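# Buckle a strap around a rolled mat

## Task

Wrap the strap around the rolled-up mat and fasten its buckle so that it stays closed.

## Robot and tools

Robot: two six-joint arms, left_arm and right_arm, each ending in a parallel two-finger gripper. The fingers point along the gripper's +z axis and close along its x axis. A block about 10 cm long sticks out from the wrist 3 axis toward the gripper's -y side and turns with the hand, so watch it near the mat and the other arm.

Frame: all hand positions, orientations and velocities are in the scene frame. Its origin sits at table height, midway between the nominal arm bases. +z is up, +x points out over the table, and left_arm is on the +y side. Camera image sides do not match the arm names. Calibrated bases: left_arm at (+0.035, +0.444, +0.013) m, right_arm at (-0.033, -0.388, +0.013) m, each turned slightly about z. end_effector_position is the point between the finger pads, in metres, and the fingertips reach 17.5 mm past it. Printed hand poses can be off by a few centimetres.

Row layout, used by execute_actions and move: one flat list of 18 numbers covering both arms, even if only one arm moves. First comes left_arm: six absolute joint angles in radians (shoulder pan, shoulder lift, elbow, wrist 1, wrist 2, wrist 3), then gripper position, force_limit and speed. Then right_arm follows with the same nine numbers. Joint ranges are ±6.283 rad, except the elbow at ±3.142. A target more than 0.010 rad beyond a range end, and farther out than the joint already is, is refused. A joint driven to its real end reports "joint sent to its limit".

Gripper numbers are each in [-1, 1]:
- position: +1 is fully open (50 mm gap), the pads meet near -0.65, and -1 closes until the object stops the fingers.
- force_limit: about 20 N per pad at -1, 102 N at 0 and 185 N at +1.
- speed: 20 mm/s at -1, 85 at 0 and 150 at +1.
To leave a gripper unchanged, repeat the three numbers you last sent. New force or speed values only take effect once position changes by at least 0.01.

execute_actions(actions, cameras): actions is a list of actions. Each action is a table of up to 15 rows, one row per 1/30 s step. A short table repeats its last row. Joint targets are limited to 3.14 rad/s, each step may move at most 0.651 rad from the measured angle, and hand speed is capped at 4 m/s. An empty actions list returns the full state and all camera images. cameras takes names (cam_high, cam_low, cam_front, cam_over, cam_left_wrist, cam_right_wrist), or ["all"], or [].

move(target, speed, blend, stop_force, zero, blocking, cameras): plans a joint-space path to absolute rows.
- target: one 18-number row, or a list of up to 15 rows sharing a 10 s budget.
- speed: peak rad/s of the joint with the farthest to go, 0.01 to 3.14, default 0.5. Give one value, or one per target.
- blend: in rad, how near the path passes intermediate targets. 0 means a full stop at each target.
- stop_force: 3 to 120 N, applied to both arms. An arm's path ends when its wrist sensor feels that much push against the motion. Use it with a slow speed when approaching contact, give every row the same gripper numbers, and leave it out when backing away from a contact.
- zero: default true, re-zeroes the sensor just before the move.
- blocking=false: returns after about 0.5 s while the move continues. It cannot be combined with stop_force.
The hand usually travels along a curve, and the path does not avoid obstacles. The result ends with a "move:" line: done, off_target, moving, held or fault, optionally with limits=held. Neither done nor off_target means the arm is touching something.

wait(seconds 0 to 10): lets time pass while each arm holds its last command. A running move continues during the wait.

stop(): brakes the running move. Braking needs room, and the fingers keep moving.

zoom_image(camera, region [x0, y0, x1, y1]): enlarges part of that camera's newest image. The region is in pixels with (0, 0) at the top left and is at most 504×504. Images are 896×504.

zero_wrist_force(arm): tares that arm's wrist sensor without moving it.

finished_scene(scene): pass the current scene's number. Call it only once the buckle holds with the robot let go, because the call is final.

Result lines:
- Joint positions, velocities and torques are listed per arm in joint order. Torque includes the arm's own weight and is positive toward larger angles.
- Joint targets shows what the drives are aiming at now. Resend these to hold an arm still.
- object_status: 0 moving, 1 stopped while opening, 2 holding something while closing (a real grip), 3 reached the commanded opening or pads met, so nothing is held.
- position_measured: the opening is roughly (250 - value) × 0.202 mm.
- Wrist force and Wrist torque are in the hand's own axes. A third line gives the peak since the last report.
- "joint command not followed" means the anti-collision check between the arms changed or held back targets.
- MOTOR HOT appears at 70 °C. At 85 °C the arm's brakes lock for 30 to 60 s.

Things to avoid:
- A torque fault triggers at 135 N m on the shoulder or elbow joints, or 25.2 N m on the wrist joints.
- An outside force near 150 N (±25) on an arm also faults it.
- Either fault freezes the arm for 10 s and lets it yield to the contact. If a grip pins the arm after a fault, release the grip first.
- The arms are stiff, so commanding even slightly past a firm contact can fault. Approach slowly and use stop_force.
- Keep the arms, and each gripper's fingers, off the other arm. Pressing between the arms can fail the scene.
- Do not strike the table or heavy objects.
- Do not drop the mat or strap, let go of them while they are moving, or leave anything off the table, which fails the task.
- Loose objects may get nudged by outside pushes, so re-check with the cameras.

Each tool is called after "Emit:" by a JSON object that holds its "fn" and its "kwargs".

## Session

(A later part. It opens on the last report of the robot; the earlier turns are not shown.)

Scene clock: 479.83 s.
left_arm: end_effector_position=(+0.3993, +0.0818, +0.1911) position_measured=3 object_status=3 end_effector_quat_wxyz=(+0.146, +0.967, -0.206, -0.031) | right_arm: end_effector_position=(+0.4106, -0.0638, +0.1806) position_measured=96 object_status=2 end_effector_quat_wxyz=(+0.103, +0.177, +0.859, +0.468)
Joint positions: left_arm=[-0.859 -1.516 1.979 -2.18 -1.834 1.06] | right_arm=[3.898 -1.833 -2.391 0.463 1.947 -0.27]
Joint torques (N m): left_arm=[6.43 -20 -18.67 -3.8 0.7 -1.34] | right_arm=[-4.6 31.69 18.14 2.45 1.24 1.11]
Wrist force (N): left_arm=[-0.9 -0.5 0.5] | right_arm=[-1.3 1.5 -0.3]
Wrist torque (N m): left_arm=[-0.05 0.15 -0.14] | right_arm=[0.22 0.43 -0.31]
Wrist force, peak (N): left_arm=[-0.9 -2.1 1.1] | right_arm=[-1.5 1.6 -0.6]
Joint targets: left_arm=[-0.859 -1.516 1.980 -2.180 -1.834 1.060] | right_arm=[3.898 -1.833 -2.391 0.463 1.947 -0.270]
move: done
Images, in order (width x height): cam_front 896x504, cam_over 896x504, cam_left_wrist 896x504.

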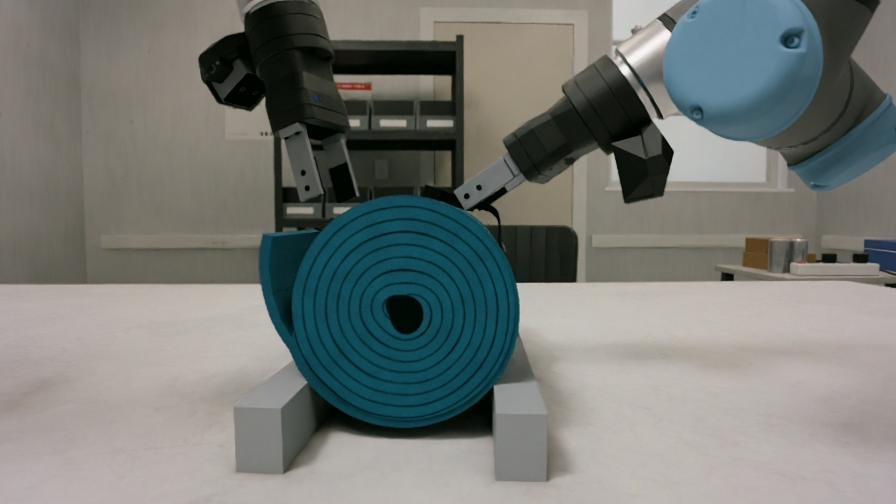

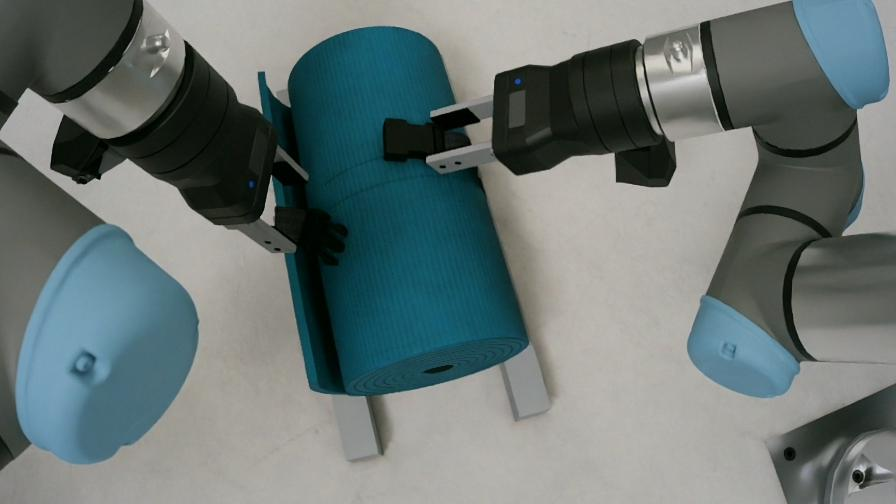

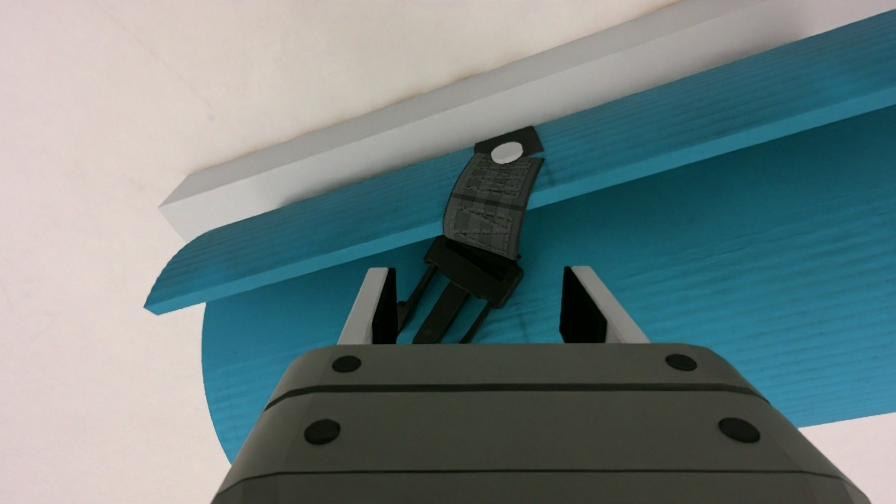

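Emit:
{"fn": "move", "kwargs": {"target": [-0.8736,-1.4778,2.0141,-2.2565,-1.832,1.165,1,0.1,-0.5,3.898,-1.833,-2.391,0.463,1.947,-0.27,-1,0.1,-1], "speed": 0.06, "stop_force": 6, "cameras": ["cam_left_wrist","cam_front"]}}

Emit:
{"fn": "zoom_image", "kwargs": {"camera": "cam_front", "region": [270, 130, 550, 240]}}

Emit:
{"fn": "zoom_image", "kwargs": {"camera": "cam_left_wrist", "region": [340, 170, 640, 350]}}

Scene clock: 491.53 s.
left_arm: end_effector_position=(+0.3966, +0.0744, +0.1662) position_measured=3 object_status=3 end_effector_quat_wxyz=(+0.148, +0.954, -0.261, -0.022) | right_arm: end_effector_position=(+0.4106, -0.0638, +0.1806) position_measured=96 object_status=2 end_effector_quat_wxyz=(+0.103, +0.177, +0.859, +0.468)
Joint positions: left_arm=[-0.873 -1.479 2.013 -2.254 -1.832 1.161] | right_arm=[3.898 -1.833 -2.391 0.463 1.947 -0.27]
Joint torques (N m): left_arm=[9.47 -35.79 -27.83 -2.54 -1.2 2.19] | right_arm=[-4.5 31.57 18.06 2.44 2.07 1.06]
Wrist force (N): left_arm=[-1.3 0.3 -5.6] | right_arm=[-1.5 1.5 -0.5]
Wrist torque (N m): left_arm=[0.01 -0.03 -0.03] | right_arm=[0.24 0.44 -0.31]
Wrist force, peak (N): left_arm=[-2.3 0.9 -10.3] | right_arm=[-1.5 1.5 -0.6]
Joint targets: left_arm=[-0.873 -1.479 2.013 -2.254 -1.832 1.161] | right_arm=[3.898 -1.833 -2.391 0.463 1.947 -0.270]
move: contact (left_arm)
Images, in order (width x height): cam_front 896x504, cam_left_wrist 896x504.

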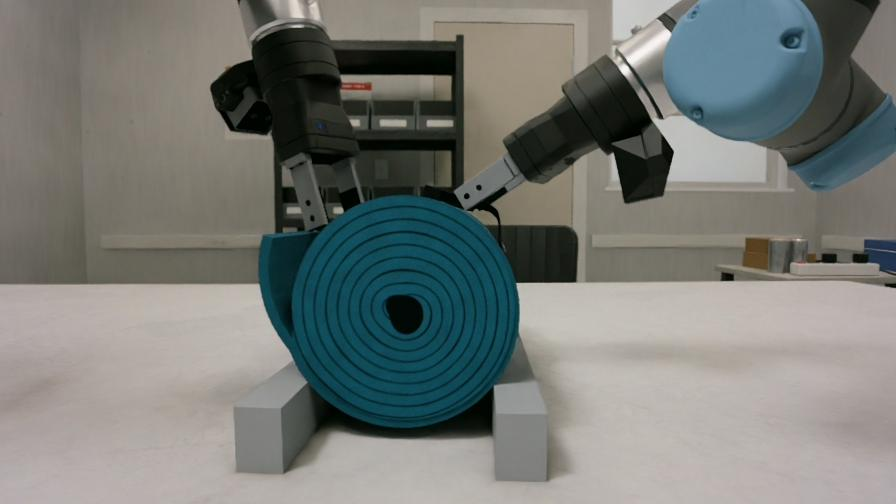

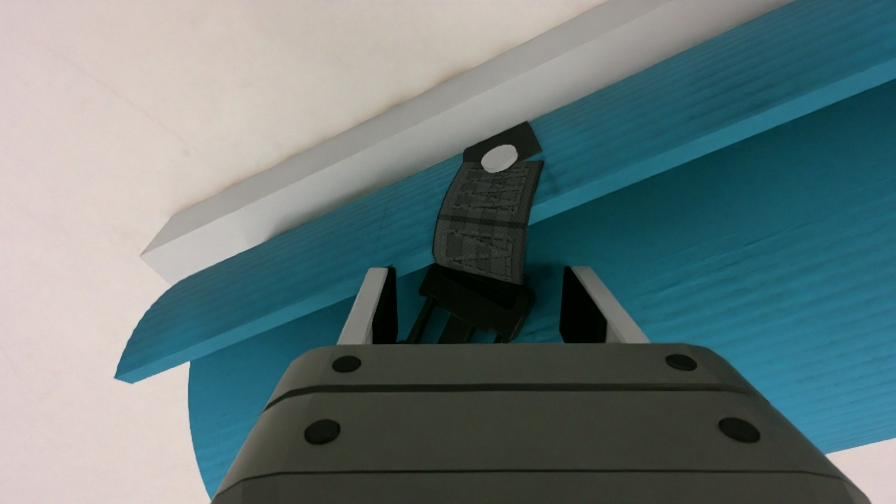

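Scaled by 1.800.

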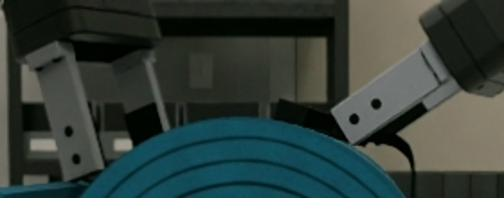

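Scaled by 1.680.

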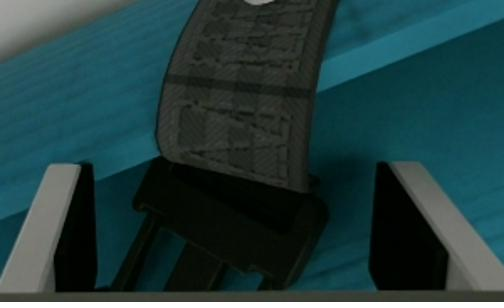

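Excellent alignment. Close lightly first.

Emit:
{"fn": "move", "kwargs": {"target": [-0.873,-1.479,2.013,-2.254,-1.832,1.161,-1,-0.9,-1,3.898,-1.833,-2.391,0.463,1.947,-0.27,-1,0.1,-1], "cameras": ["cam_left_wrist"]}}

Emit:
{"fn": "zoom_image", "kwargs": {"camera": "cam_left_wrist", "region": [340, 170, 640, 350]}}

Scene clock: 497.83 s.
left_arm: end_effector_position=(+0.3967, +0.0744, +0.1661) position_measured=251 object_status=3 end_effector_quat_wxyz=(+0.148, +0.954, -0.261, -0.022) | right_arm: end_effector_position=(+0.4106, -0.0638, +0.1806) position_measured=96 object_status=2 end_effector_quat_wxyz=(+0.103, +0.177, +0.859, +0.468)
Joint positions: left_arm=[-0.873 -1.479 2.013 -2.254 -1.832 1.161] | right_arm=[3.898 -1.833 -2.391 0.463 1.947 -0.27]
Joint torques (N m): left_arm=[1.51 -21.67 -18.28 -4.22 -1.75 -2.45] | right_arm=[-3.77 31.65 17.98 2.48 2.54 0.93]
Wrist force (N): left_arm=[-0.9 -0.6 -1.4] | right_arm=[-1.4 1.1 -0.7]
Wrist torque (N m): left_arm=[-0.13 0.16 -0.01] | right_arm=[0.19 0.44 -0.31]
Wrist force, peak (N): left_arm=[-4.8 1.6 -5.6] | right_arm=[-1.7 1.5 -0.6]
Joint targets: left_arm=[-0.873 -1.479 2.013 -2.254 -1.832 1.161] | right_arm=[3.898 -1.833 -2.391 0.463 1.947 -0.270]
move: done
Images, in order (width x height): cam_left_wrist 896x504.

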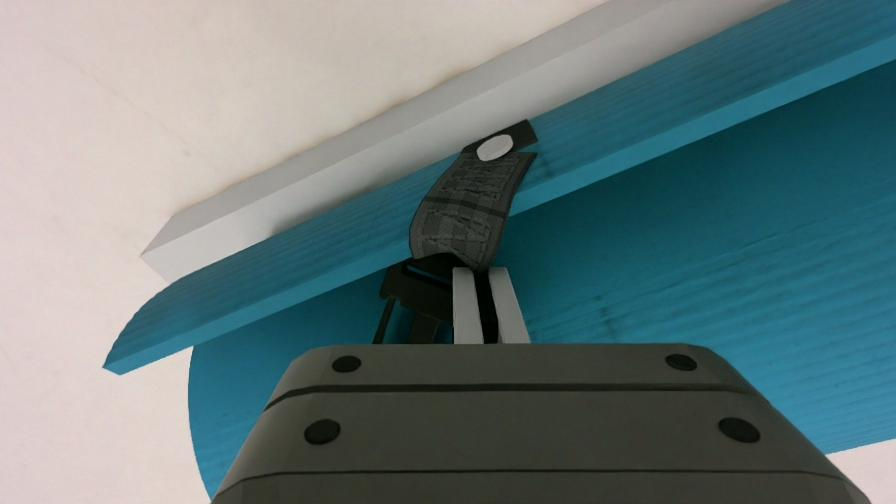

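Scaled by 1.680.

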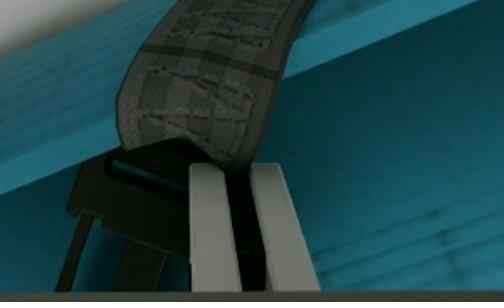

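Emit:
{"fn": "move", "kwargs": {"target": [[-0.873,-1.479,2.013,-2.254,-1.832,1.161,1,-0.9,-0.5,3.898,-1.833,-2.391,0.463,1.947,-0.27,-1,0.1,-1],[-0.859,-1.5158,1.9795,-2.1797,-1.8341,0.86,1,-0.9,-0.5,3.898,-1.833,-2.391,0.463,1.947,-0.27,-1,0.1,-1]], "speed": 0.3, "cameras": ["cam_left_wrist","cam_over"]}}

Emit:
{"fn": "zoom_image", "kwargs": {"camera": "cam_left_wrist", "region": [340, 170, 640, 350]}}

Emit:
{"fn": "zoom_image", "kwargs": {"camera": "cam_over", "region": [250, 150, 390, 290]}}

Scene clock: 509.77 s.
left_arm: end_effector_position=(+0.3994, +0.0819, +0.1911) position_measured=3 object_status=3 end_effector_quat_wxyz=(+0.142, +0.983, -0.108, -0.045) | right_arm: end_effector_position=(+0.4106, -0.0638, +0.1806) position_measured=96 object_status=2 end_effector_quat_wxyz=(+0.103, +0.177, +0.859, +0.468)
Joint positions: left_arm=[-0.859 -1.516 1.979 -2.18 -1.834 0.86] | right_arm=[3.898 -1.833 -2.391 0.463 1.947 -0.27]
Joint torques (N m): left_arm=[-4.88 -19.38 -16.53 -5.72 -1.71 0.27] | right_arm=[-4.13 31.65 17.8 2.57 2.48 0.89]
Wrist force (N): left_arm=[-1.1 -0.6 0.5] | right_arm=[-1.5 1.4 -0.5]
Wrist torque (N m): left_arm=[-0.04 0.18 -0.15] | right_arm=[0.21 0.44 -0.31]
Wrist force, peak (N): left_arm=[-0.7 -0.8 -1.6] | right_arm=[-1.6 1.4 -0.6]
Joint targets: left_arm=[-0.859 -1.516 1.980 -2.180 -1.834 0.860] | right_arm=[3.898 -1.833 -2.391 0.463 1.947 -0.270]
move: done
Images, in order (width x height): cam_over 896x504, cam_left_wrist 896x504.

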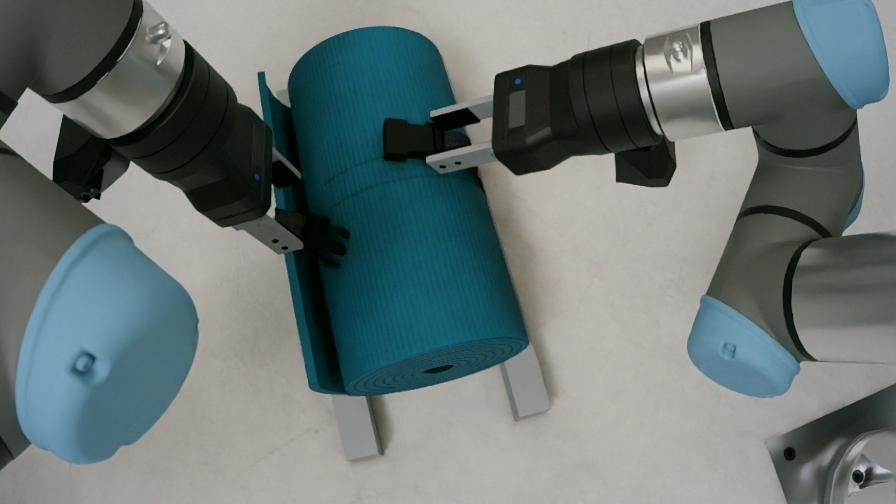

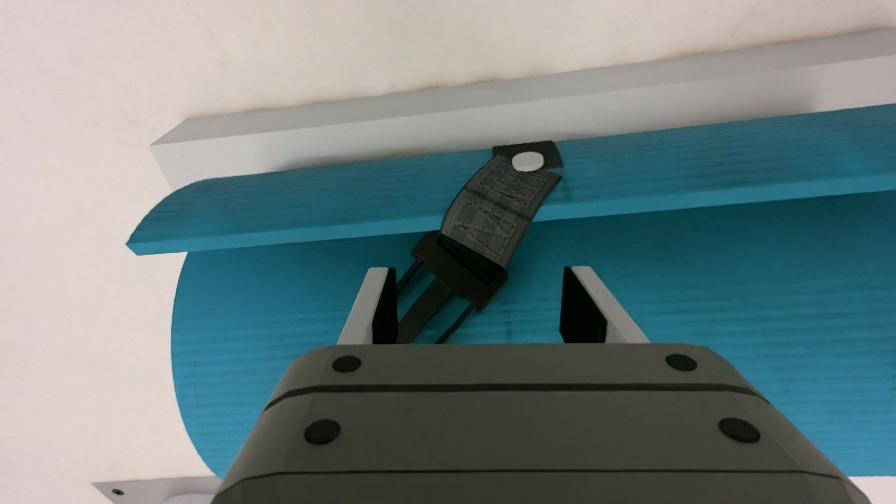

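Scaled by 1.680.

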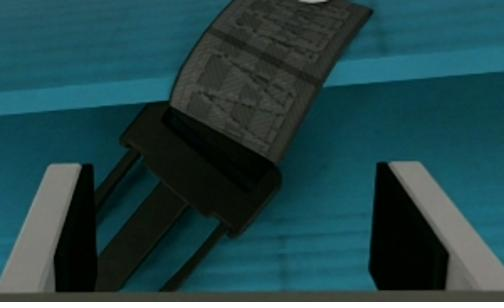

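Scaled by 3.600.

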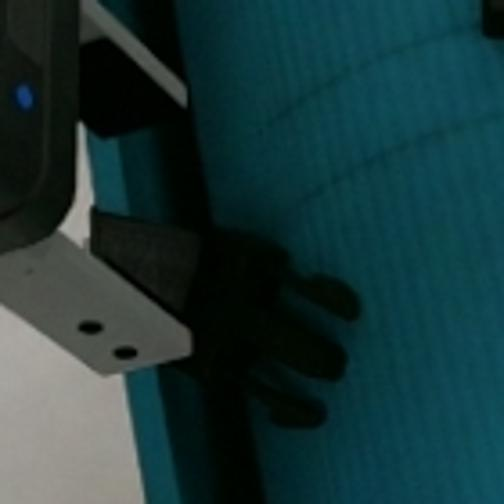

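Emit:
{"fn": "move", "kwargs": {"target": [-0.8861,-1.4822,2.0287,-2.2698,-1.8302,0.833,1,-0.9,-0.5,3.898,-1.833,-2.391,0.463,1.947,-0.27,-1,0.1,-1], "speed": 0.06, "stop_force": 12, "cameras": ["cam_left_wrist","cam_front"]}}

Emit:
{"fn": "zoom_image", "kwargs": {"camera": "cam_left_wrist", "region": [340, 170, 640, 350]}}

Scene clock: 521.47 s.
left_arm: end_effector_position=(+0.3903, +0.0725, +0.1623) position_measured=3 object_status=3 end_effector_quat_wxyz=(+0.142, +0.983, -0.109, -0.045) | right_arm: end_effector_position=(+0.4106, -0.0638, +0.1806) position_measured=96 object_status=2 end_effector_quat_wxyz=(+0.103, +0.177, +0.859, +0.468)
Joint positions: left_arm=[-0.886 -1.482 2.029 -2.27 -1.83 0.833] | right_arm=[3.898 -1.833 -2.391 0.463 1.947 -0.27]
Joint torques (N m): left_arm=[9.91 -37.18 -29.08 -0.82 -0.78 2.35] | right_arm=[-3.89 30.97 17.51 2.57 2.37 0.92]
Wrist force (N): left_arm=[-0.8 -0.5 0.4] | right_arm=[-1.5 1.3 -0.6]
Wrist torque (N m): left_arm=[-0.03 0.14 -0.02] | right_arm=[0.21 0.45 -0.31]
Wrist force, peak (N): left_arm=[-0.9 -0.8 0.8] | right_arm=[-1.6 1.5 -0.6]
Joint targets: left_arm=[-0.886 -1.482 2.029 -2.270 -1.830 0.833] | right_arm=[3.898 -1.833 -2.391 0.463 1.947 -0.270]
move: done
Images, in order (width x height): cam_front 896x504, cam_left_wrist 896x504.

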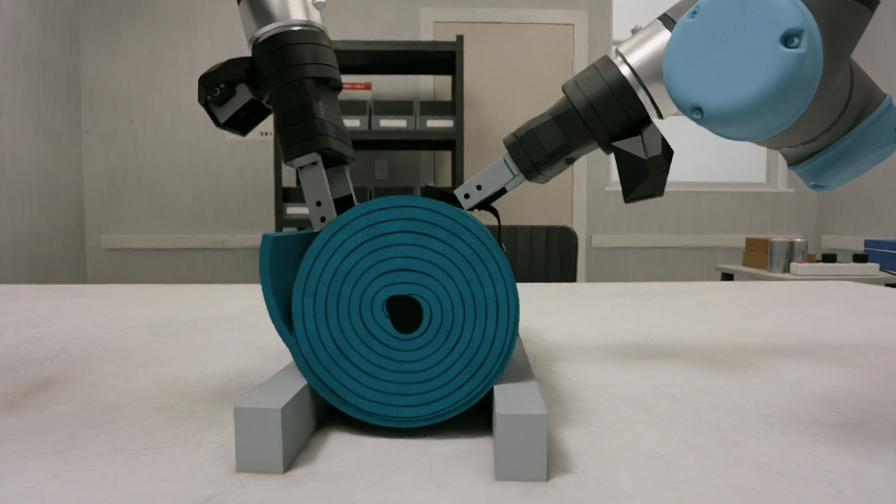

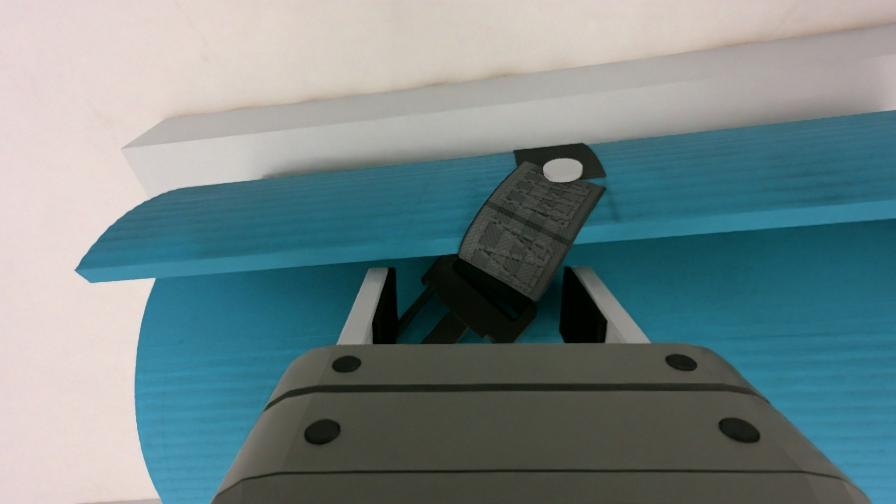

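Scaled by 1.680.

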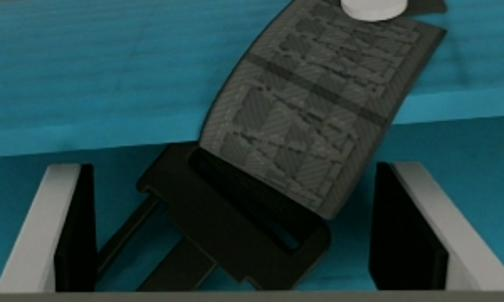

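Emit:
{"fn": "move", "kwargs": {"target": [-0.8861,-1.4822,2.0287,-2.2698,-1.8302,1.15,1,-0.9,-0.5,3.898,-1.833,-2.391,0.463,1.947,-0.27,-1,0.1,-1], "speed": 0.2}}

Emit:
{"fn": "move", "kwargs": {"target": [-0.8861,-1.4822,2.0287,-2.2698,-1.8302,1.15,-1,-0.6,-1,3.898,-1.833,-2.391,0.463,1.947,-0.27,-1,0.1,-1], "cameras": ["cam_left_wrist","cam_over"]}}

Emit:
{"fn": "zoom_image", "kwargs": {"camera": "cam_left_wrist", "region": [340, 170, 640, 350]}}

Scene clock: 528.00 s.
left_arm: end_effector_position=(+0.3905, +0.0726, +0.1623) position_measured=3 object_status=3 end_effector_quat_wxyz=(+0.148, +0.953, -0.262, -0.022) | right_arm: end_effector_position=(+0.4106, -0.0638, +0.1806) position_measured=96 object_status=2 end_effector_quat_wxyz=(+0.103, +0.177, +0.859, +0.468)
Joint positions: left_arm=[-0.886 -1.482 2.029 -2.27 -1.829 1.15] | right_arm=[3.898 -1.833 -2.391 0.463 1.947 -0.27]
Joint torques (N m): left_arm=[-36.89 -16.22 -21.18 -5.84 -11.91 -0.57] | right_arm=[-3.08 27.78 17.75 2.62 2.51 0.92]
Wrist force (N): left_arm=[3.5 -50.7 -42.2] | right_arm=[-3.5 6.5 -10.9]
Wrist torque (N m): left_arm=[-0.31 1.48 -1.50] | right_arm=[0.23 0.47 -0.27]
Wrist force, peak (N): left_arm=[4.6 -52.4 -43.2] | right_arm=[-3.4 6.3 -12.6]
Joint targets: left_arm=[-0.886 -1.482 2.029 -2.270 -1.830 1.150] | right_arm=[3.898 -1.833 -2.391 0.463 1.947 -0.270]
move: done

Scene clock: 530.73 s.
left_arm: end_effector_position=(+0.3903, +0.0725, +0.1623) position_measured=251 object_status=3 end_effector_quat_wxyz=(+0.148, +0.953, -0.262, -0.022) | right_arm: end_effector_position=(+0.4106, -0.0638, +0.1806) position_measured=96 object_status=2 end_effector_quat_wxyz=(+0.103, +0.177, +0.859, +0.468)
Joint positions: left_arm=[-0.886 -1.482 2.029 -2.27 -1.83 1.15] | right_arm=[3.898 -1.833 -2.391 0.463 1.947 -0.27]
Joint torques (N m): left_arm=[4.1 -32.43 -21.84 -4.83 -0.52 1.73] | right_arm=[-3 14.41 17.05 2.49 2.38 0.96]
Wrist force (N): left_arm=[-0.8 0.2 -2.3] | right_arm=[-1.5 1.1 -0.4]
Wrist torque (N m): left_arm=[0.09 0.14 -0.03] | right_arm=[0.21 0.46 -0.30]
Wrist force, peak (N): left_arm=[4.9 -49.3 -41.7] | right_arm=[-3.0 6.7 -10.2]
Joint targets: left_arm=[-0.886 -1.482 2.029 -2.270 -1.830 1.150] | right_arm=[3.898 -1.833 -2.391 0.463 1.947 -0.270]
move: done
Images, in order (width x height): cam_over 896x504, cam_left_wrist 896x504.

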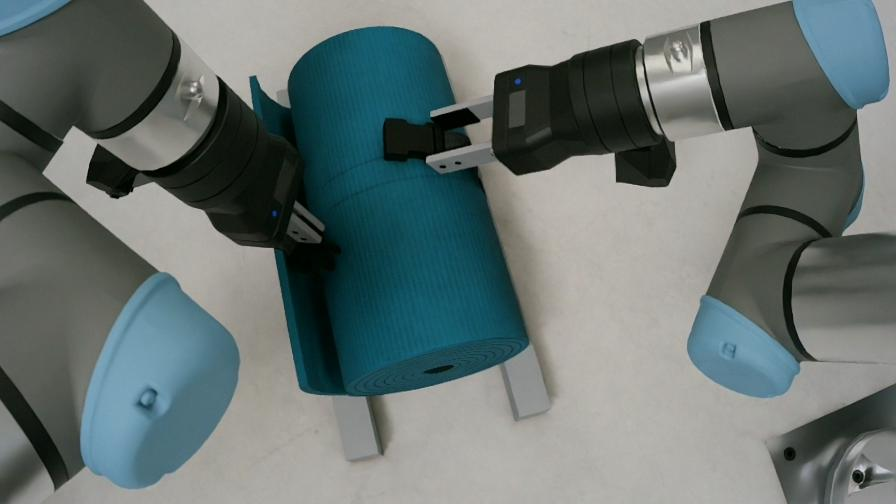

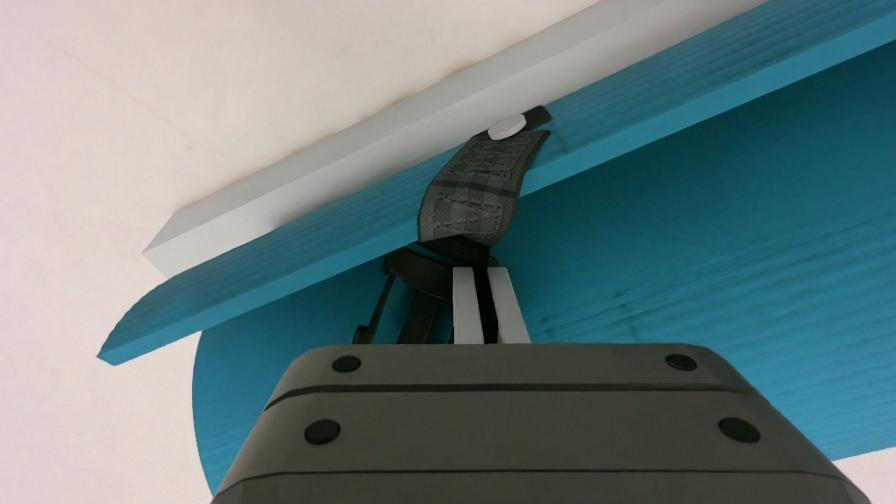

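Scaled by 1.680.

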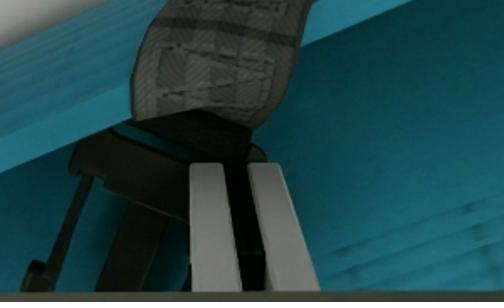

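Emit:
{"fn": "move", "kwargs": {"target": [[-0.8861,-1.4822,2.0287,-2.2698,-1.8302,1.15,1,-0.9,-0.5,3.898,-1.833,-2.391,0.463,1.947,-0.27,-1,0.1,-1],[-0.859,-1.5158,1.9795,-2.1797,-1.8341,0.86,1,-0.9,-0.5,3.898,-1.833,-2.391,0.463,1.947,-0.27,-1,0.1,-1]], "speed": 0.3, "cameras": ["cam_left_wrist","cam_over"]}}

Emit:
{"fn": "zoom_image", "kwargs": {"camera": "cam_left_wrist", "region": [340, 170, 640, 350]}}

Emit:
{"fn": "zoom_image", "kwargs": {"camera": "cam_over", "region": [250, 150, 390, 290]}}

Scene clock: 540.63 s.
left_arm: end_effector_position=(+0.3994, +0.0819, +0.1911) position_measured=3 object_status=3 end_effector_quat_wxyz=(+0.142, +0.983, -0.108, -0.045) | right_arm: end_effector_position=(+0.4106, -0.0638, +0.1806) position_measured=96 object_status=2 end_effector_quat_wxyz=(+0.103, +0.177, +0.859, +0.468)
Joint positions: left_arm=[-0.859 -1.516 1.979 -2.18 -1.834 0.86] | right_arm=[3.898 -1.833 -2.391 0.463 1.947 -0.27]
Joint torques (N m): left_arm=[-8.17 -19.47 -16.4 -5.8 -1.15 0.23] | right_arm=[-3.01 14.74 17.51 2.7 2.3 0.99]
Wrist force (N): left_arm=[-0.9 1.1 0.1] | right_arm=[-1.5 1.2 -0.4]
Wrist torque (N m): left_arm=[0.22 0.15 -0.15] | right_arm=[0.22 0.46 -0.31]
Wrist force, peak (N): left_arm=[-57.2 -17.5 -45.5] | right_arm=[-1.7 1.2 -0.3]
Joint targets: left_arm=[-0.859 -1.516 1.980 -2.180 -1.834 0.860] | right_arm=[3.898 -1.833 -2.391 0.463 1.947 -0.270]
move: done
Images, in order (width x height): cam_over 896x504, cam_left_wrist 896x504.

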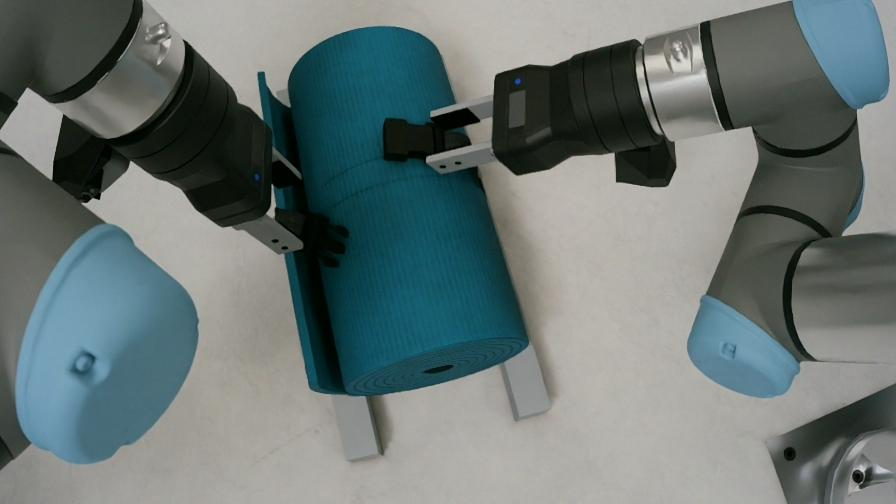

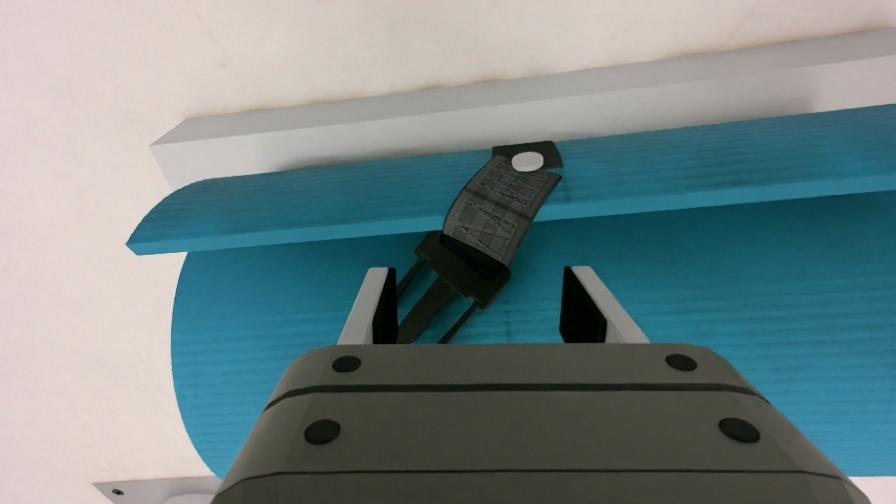

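Scaled by 1.680.

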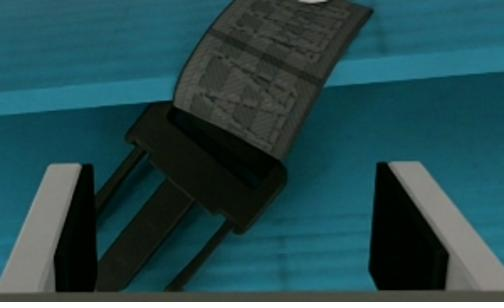

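Scaled by 3.600.

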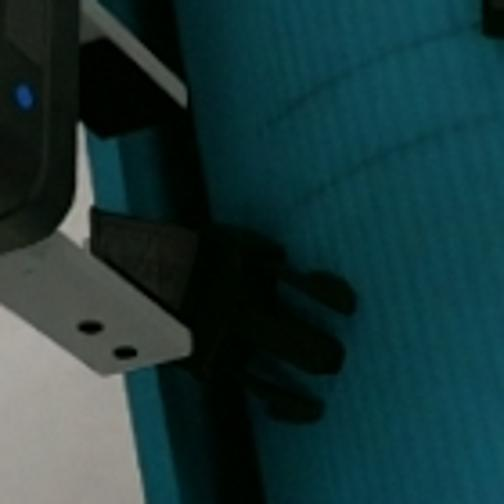

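Emit:
{"fn": "move", "kwargs": {"target": [-0.8888,-1.4788,2.0336,-2.2788,-1.8298,0.83,1,-0.9,-0.5,3.898,-1.833,-2.391,0.463,1.947,-0.27,-1,0.1,-1], "speed": 0.12, "stop_force": 12}}

Emit:
{"fn": "move", "kwargs": {"target": [-0.8888,-1.4788,2.0336,-2.2788,-1.8298,0.83,-1,-0.9,-1,3.898,-1.833,-2.391,0.463,1.947,-0.27,-1,0.1,-1], "cameras": ["cam_left_wrist","cam_over"]}}

Emit:
{"fn": "zoom_image", "kwargs": {"camera": "cam_left_wrist", "region": [340, 170, 640, 350]}}

Scene clock: 546.83 s.
left_arm: end_effector_position=(+0.3896, +0.0718, +0.1601) position_measured=3 object_status=3 end_effector_quat_wxyz=(+0.142, +0.983, -0.108, -0.045) | right_arm: end_effector_position=(+0.4106, -0.0638, +0.1806) position_measured=96 object_status=2 end_effector_quat_wxyz=(+0.103, +0.177, +0.859, +0.468)
Joint positions: left_arm=[-0.888 -1.48 2.032 -2.277 -1.83 0.831] | right_arm=[3.898 -1.833 -2.391 0.463 1.947 -0.27]
Joint torques (N m): left_arm=[6.23 -31.34 -23.68 -4.67 -2.7 2.3] | right_arm=[-2.53 14.98 16.69 2.8 2.38 1.02]
Wrist force (N): left_arm=[-1.3 -3.4 -13.2] | right_arm=[-1.5 1.0 -0.4]
Wrist torque (N m): left_arm=[0.07 0.30 0.02] | right_arm=[0.19 0.45 -0.31]
Wrist force, peak (N): left_arm=[-4.2 -10.8 -32.4] | right_arm=[-1.6 1.2 -0.4]
Joint targets: left_arm=[-0.888 -1.480 2.032 -2.277 -1.830 0.831] | right_arm=[3.898 -1.833 -2.391 0.463 1.947 -0.270]
move: contact (left_arm)

Scene clock: 548.07 s.
left_arm: end_effector_position=(+0.3893, +0.0716, +0.1594) position_measured=103 object_status=2 end_effector_quat_wxyz=(+0.142, +0.983, -0.109, -0.045) | right_arm: end_effector_position=(+0.4106, -0.0638, +0.1806) position_measured=96 object_status=2 end_effector_quat_wxyz=(+0.103, +0.177, +0.859, +0.468)
Joint positions: left_arm=[-0.889 -1.479 2.034 -2.279 -1.83 0.83] | right_arm=[3.898 -1.833 -2.391 0.463 1.947 -0.27]
Joint torques (N m): left_arm=[7.35 -35.16 -22.11 -0.66 0.75 -1.18] | right_arm=[-2.41 15.54 16.68 2.8 2.15 0.88]
Wrist force (N): left_arm=[-0.3 0.0 -1.6] | right_arm=[-1.3 1.1 -0.1]
Wrist torque (N m): left_arm=[0.22 0.20 0.01] | right_arm=[0.22 0.42 -0.31]
Wrist force, peak (N): left_arm=[-0.8 -24.4 -36.5] | right_arm=[-1.6 1.2 -0.5]
Joint targets: left_arm=[-0.889 -1.479 2.034 -2.279 -1.830 0.830] | right_arm=[3.898 -1.833 -2.391 0.463 1.947 -0.270]
move: done
Images, in order (width x height): cam_over 896x504, cam_left_wrist 896x504.

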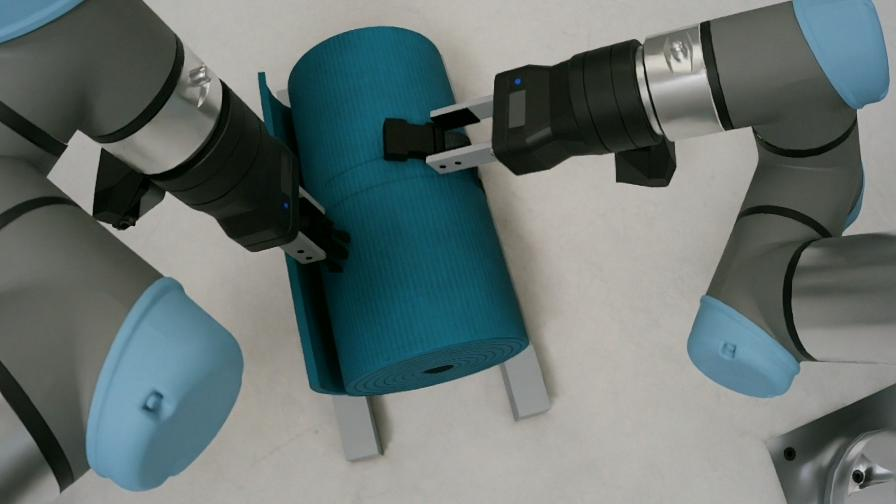

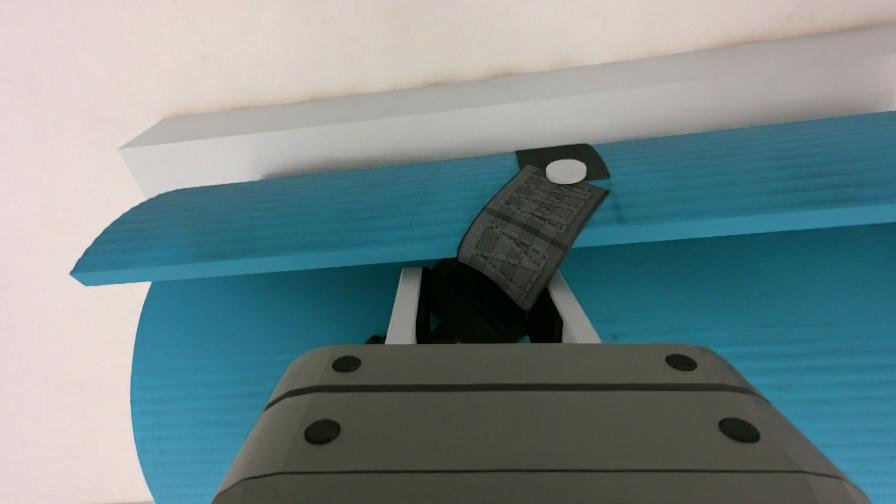

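Scaled by 1.680.

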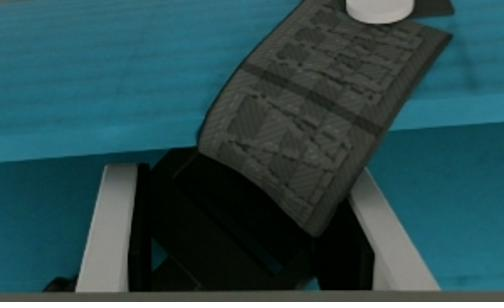

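Emit:
{"fn": "move", "kwargs": {"target": [-0.8948,-1.4673,2.0051,-2.2634,-1.8288,0.822,-1,-0.9,-1,3.898,-1.833,-2.391,0.463,1.947,-0.27,-1,0.1,-1], "speed": 0.1}}

Emit:
{"fn": "move", "kwargs": {"target": [[-0.8948,-1.4673,2.0051,-2.2634,-1.8288,0.822,0.8,-0.9,-0.7,3.898,-1.833,-2.391,0.463,1.947,-0.27,-1,0.1,-1],[-0.8948,-1.4673,2.0051,-2.2634,-1.8288,1.15,0.8,-0.9,-0.7,3.898,-1.833,-2.391,0.463,1.947,-0.27,-1,0.1,-1]], "speed": 0.2, "cameras": ["cam_left_wrist","cam_over"]}}

Emit:
{"fn": "zoom_image", "kwargs": {"camera": "cam_left_wrist", "region": [340, 170, 640, 350]}}

Scene clock: 560.80 s.
left_arm: end_effector_position=(+0.3909, +0.0648, +0.1633) position_measured=103 object_status=2 end_effector_quat_wxyz=(+0.138, +0.983, -0.107, -0.049) | right_arm: end_effector_position=(+0.4106, -0.0638, +0.1806) position_measured=96 object_status=2 end_effector_quat_wxyz=(+0.103, +0.177, +0.859, +0.468)
Joint positions: left_arm=[-0.895 -1.467 2.005 -2.252 -1.829 0.822] | right_arm=[3.898 -1.833 -2.391 0.463 1.947 -0.27]
Joint torques (N m): left_arm=[-37.42 -9.01 -24.41 -14.69 -10.53 -0.22] | right_arm=[-0.86 14.98 16.81 -0.92 2.18 0.94]
Wrist force (N): left_arm=[-27.6 -67.0 -66.7] | right_arm=[-2.9 8.9 -18.5]
Wrist torque (N m): left_arm=[0.33 0.04 0.17] | right_arm=[0.25 0.59 -0.25]
Wrist force, peak (N): left_arm=[-31.1 -68.8 -64.1] | right_arm=[-4.9 8.0 -22.4]
Joint targets: left_arm=[-0.895 -1.467 2.005 -2.263 -1.829 0.822] | right_arm=[3.898 -1.833 -2.391 0.463 1.947 -0.270]
move: off_target (left_arm); left_arm: the wrist 1 is farthest, 0.012 rad from its target

Scene clock: 563.37 s.
left_arm: end_effector_position=(+0.3943, +0.0674, +0.1621) position_measured=70 object_status=1 end_effector_quat_wxyz=(+0.137, +0.954, -0.266, -0.021) | right_arm: end_effector_position=(+0.4106, -0.0638, +0.1806) position_measured=96 object_status=2 end_effector_quat_wxyz=(+0.103, +0.177, +0.859, +0.468)
Joint positions: left_arm=[-0.895 -1.467 2.005 -2.251 -1.811 1.15] | right_arm=[3.898 -1.833 -2.391 0.463 1.947 -0.27]
Joint torques (N m): left_arm=[-54.23 3.8 -37.12 -14.73 -12 -0.61] | right_arm=[6.77 15.56 14.84 -2.73 2.25 1.02]
Wrist force (N): left_arm=[-68.7 -80.4 -100.7] | right_arm=[-7.5 12.0 -30.7]
Wrist torque (N m): left_arm=[-0.03 1.94 -1.40] | right_arm=[0.33 0.65 -0.22]
Wrist force, peak (N): left_arm=[-68.5 -81.0 -101.0] | right_arm=[-8.0 10.3 -35.4]
Joint targets: left_arm=[-0.895 -1.467 2.005 -2.263 -1.829 1.150] | right_arm=[3.898 -1.833 -2.391 0.463 1.947 -0.270]
move: off_target (left_arm); left_arm: the wrist 2 is farthest, 0.017 rad from its target
Images, in order (width x height): cam_over 896x504, cam_left_wrist 896x504.

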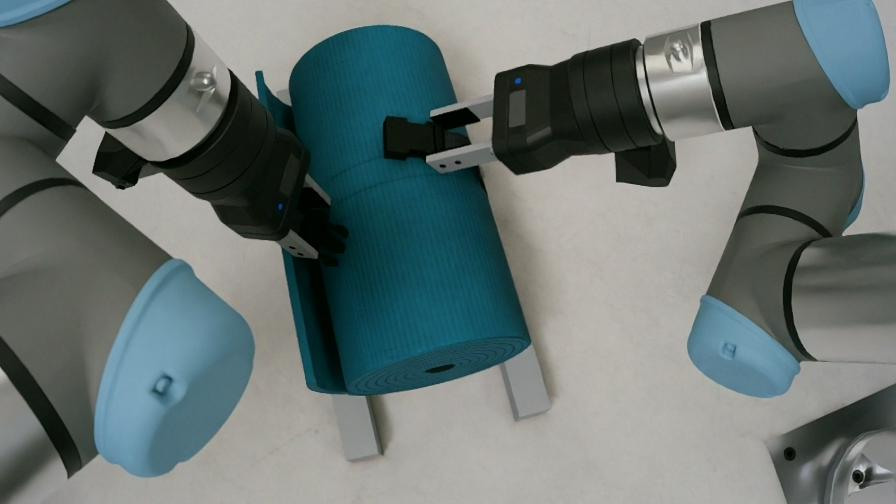

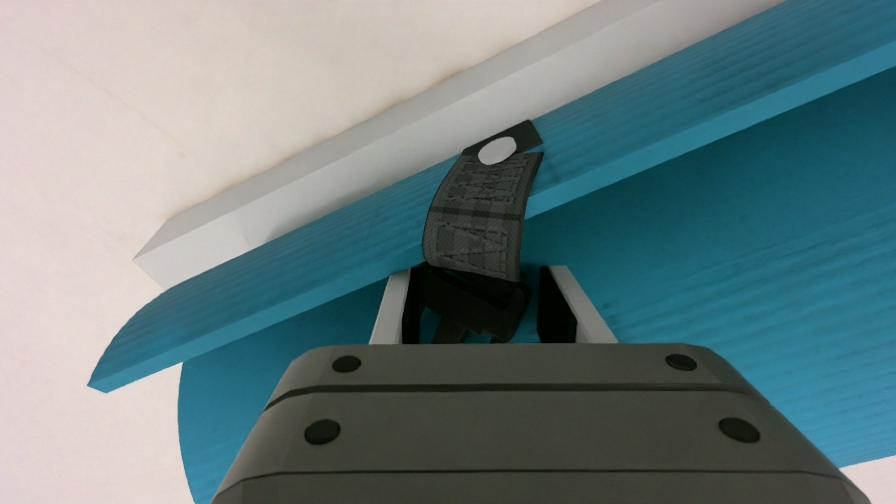

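Scaled by 1.680.

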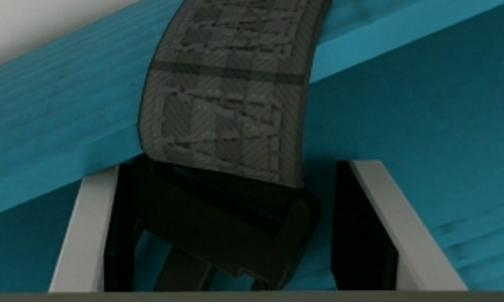

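Emit:
{"fn": "move", "kwargs": {"target": [-0.8948,-1.4673,2.0051,-2.2634,-1.8288,1.15,-1,-0.7,-0.7,3.898,-1.833,-2.391,0.463,1.947,-0.27,-1,0.1,-1], "cameras": ["cam_left_wrist"]}}

Emit:
{"fn": "zoom_image", "kwargs": {"camera": "cam_left_wrist", "region": [340, 170, 640, 350]}}

Scene clock: 567.13 s.
left_arm: end_effector_position=(+0.3961, +0.0650, +0.1638) position_measured=166 object_status=0 end_effector_quat_wxyz=(+0.141, +0.953, -0.266, -0.016) | right_arm: end_effector_position=(+0.4106, -0.0637, +0.1806) position_measured=96 object_status=2 end_effector_quat_wxyz=(+0.103, +0.177, +0.860, +0.468)
Joint positions: left_arm=[-0.895 -1.467 2.005 -2.263 -1.811 1.15] | right_arm=[3.898 -1.833 -2.391 0.463 1.947 -0.27]
Joint torques (N m): left_arm=[-20.87 -19.75 -16.36 -2.43 -11.63 1.15] | right_arm=[1.01 15.74 11.01 5.11 0.69 1.02]
Wrist force (N): left_arm=[-5.0 -45.6 -49.8] | right_arm=[-1.2 0.5 -0.3]
Wrist torque (N m): left_arm=[0.15 0.22 0.04] | right_arm=[0.11 0.42 -0.31]
Wrist force, peak (N): left_arm=[-68.6 -80.5 -100.9] | right_arm=[-4.3 12.0 -34.9]
Joint targets: left_arm=[-0.895 -1.467 2.005 -2.263 -1.829 1.150] | right_arm=[3.898 -1.833 -2.391 0.463 1.947 -0.270]
move: off_target (left_arm); left_arm: the wrist 2 is farthest, 0.018 rad from its target
Images, in order (width x height): cam_left_wrist 896x504.

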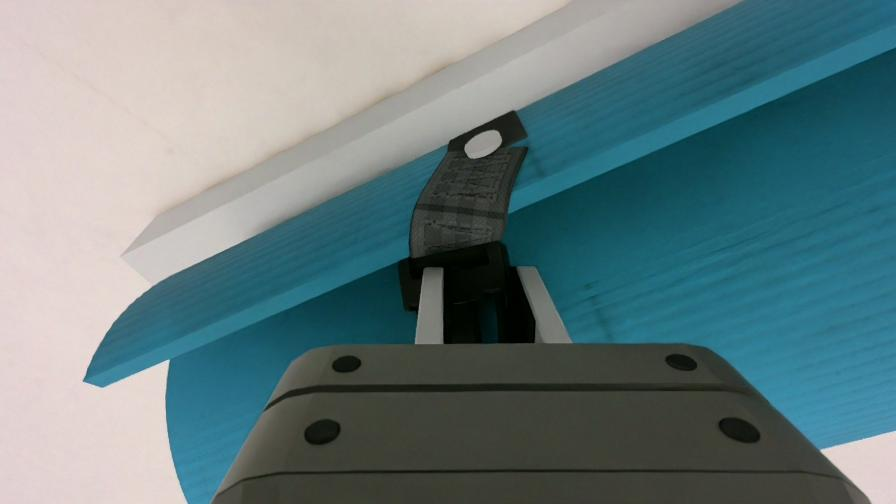

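Scaled by 1.680.

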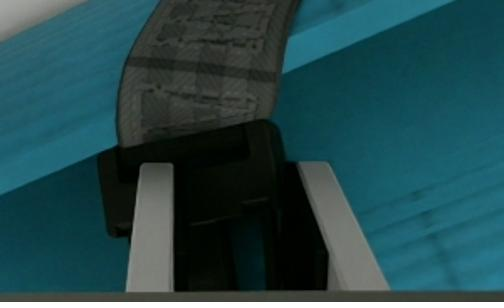

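Emit:
{"fn": "move", "kwargs": {"target": [[-0.8948,-1.4673,2.0051,-2.2634,-1.8288,1.15,1,-0.7,-0.5,3.898,-1.833,-2.391,0.463,1.947,-0.27,-1,0.1,-1],[-0.8893,-1.492,1.988,-2.2202,-1.8296,1.15,1,-0.7,-0.5,3.898,-1.833,-2.391,0.463,1.947,-0.27,-1,0.1,-1]], "speed": 0.2, "cameras": ["cam_left_wrist","cam_over"]}}

Emit:
{"fn": "zoom_image", "kwargs": {"camera": "cam_left_wrist", "region": [340, 170, 640, 350]}}

Emit:
{"fn": "zoom_image", "kwargs": {"camera": "cam_over", "region": [250, 150, 390, 290]}}

Scene clock: 575.90 s.
left_arm: end_effector_position=(+0.3893, +0.0690, +0.1623) position_measured=52 object_status=0 end_effector_quat_wxyz=(+0.139, +0.956, -0.256, -0.032) | right_arm: end_effector_position=(+0.4106, -0.0638, +0.1806) position_measured=96 object_status=2 end_effector_quat_wxyz=(+0.103, +0.177, +0.860, +0.468)
Joint positions: left_arm=[-0.893 -1.471 2.006 -2.236 -1.827 1.133] | right_arm=[3.898 -1.833 -2.391 0.463 1.947 -0.27]
Joint torques (N m): left_arm=[-13.56 8.93 -19.86 -14.72 -1.58 -2.52] | right_arm=[6.39 18.73 8.19 5.37 0.8 0.95]
Wrist force (N): left_arm=[-94.1 -41.4 -106.2] | right_arm=[-1.2 0.4 -0.3]
Wrist torque (N m): left_arm=[-0.67 2.09 -0.22] | right_arm=[0.10 0.41 -0.30]
Wrist force, peak (N): left_arm=[-90.9 -69.4 -132.7] | right_arm=[-7.0 9.4 -25.9]
Joint targets: left_arm=[-0.894 -1.469 2.006 -2.255 -1.828 1.132] | right_arm=[3.898 -1.833 -2.391 0.463 1.947 -0.270]
Tool commands: left_gripper/position=+1.0 left_gripper/force_limit=-0.701961 left_gripper/speed=-0.498039 right_gripper/position=-1.0 right_gripper/force_limit=+0.1 right_gripper/speed=-1.0
FORCE FAULT: contact force on the left arm reached its limit, and that arm stopped. The contact can be on any part of that arm, not only on its tool. That arm's remaining commands of this call were not run. That arm is still stopped at the end of this call. That arm stays stopped for about 10 more seconds. Until then a move that you send moves the other arm only, and its call returns only when the move has ended. Once the stop has ended, the next robot result says so. If the stop ends while you think or write, that arm runs what you send next. While its stop runs, that arm takes no new command, but its gripper still runs the gripper command that each later call begins with. Until it ends, the stop uses up actions while you think or wait. An arm that is not stopped still takes commands.
move: fault (left_arm); path passed 1 of 2 targets; left_arm: the shoulder lift is farthest, 0.021 rad from its target
Images, in order (width x height): cam_over 896x504, cam_left_wrist 896x504.

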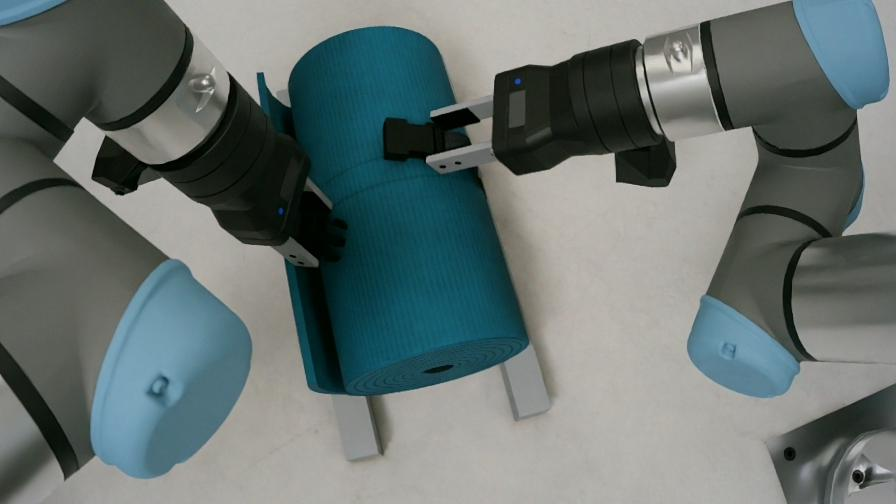

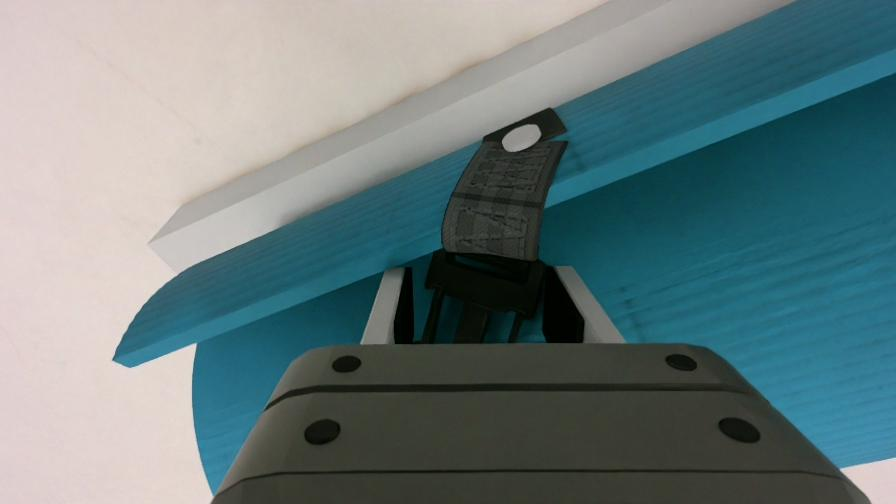

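Scaled by 1.680.

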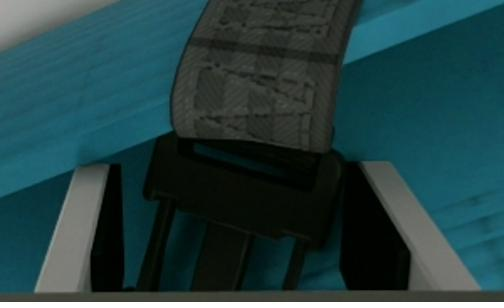

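Scaled by 3.600.

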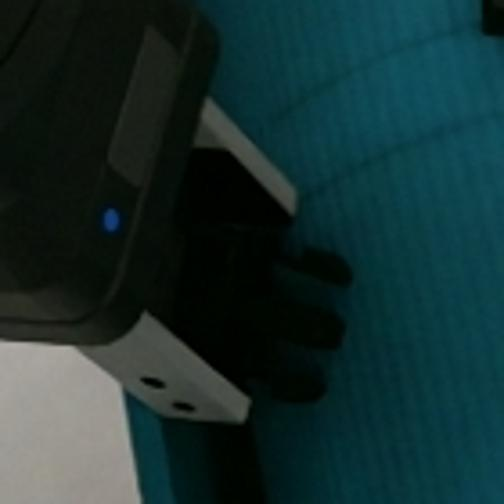

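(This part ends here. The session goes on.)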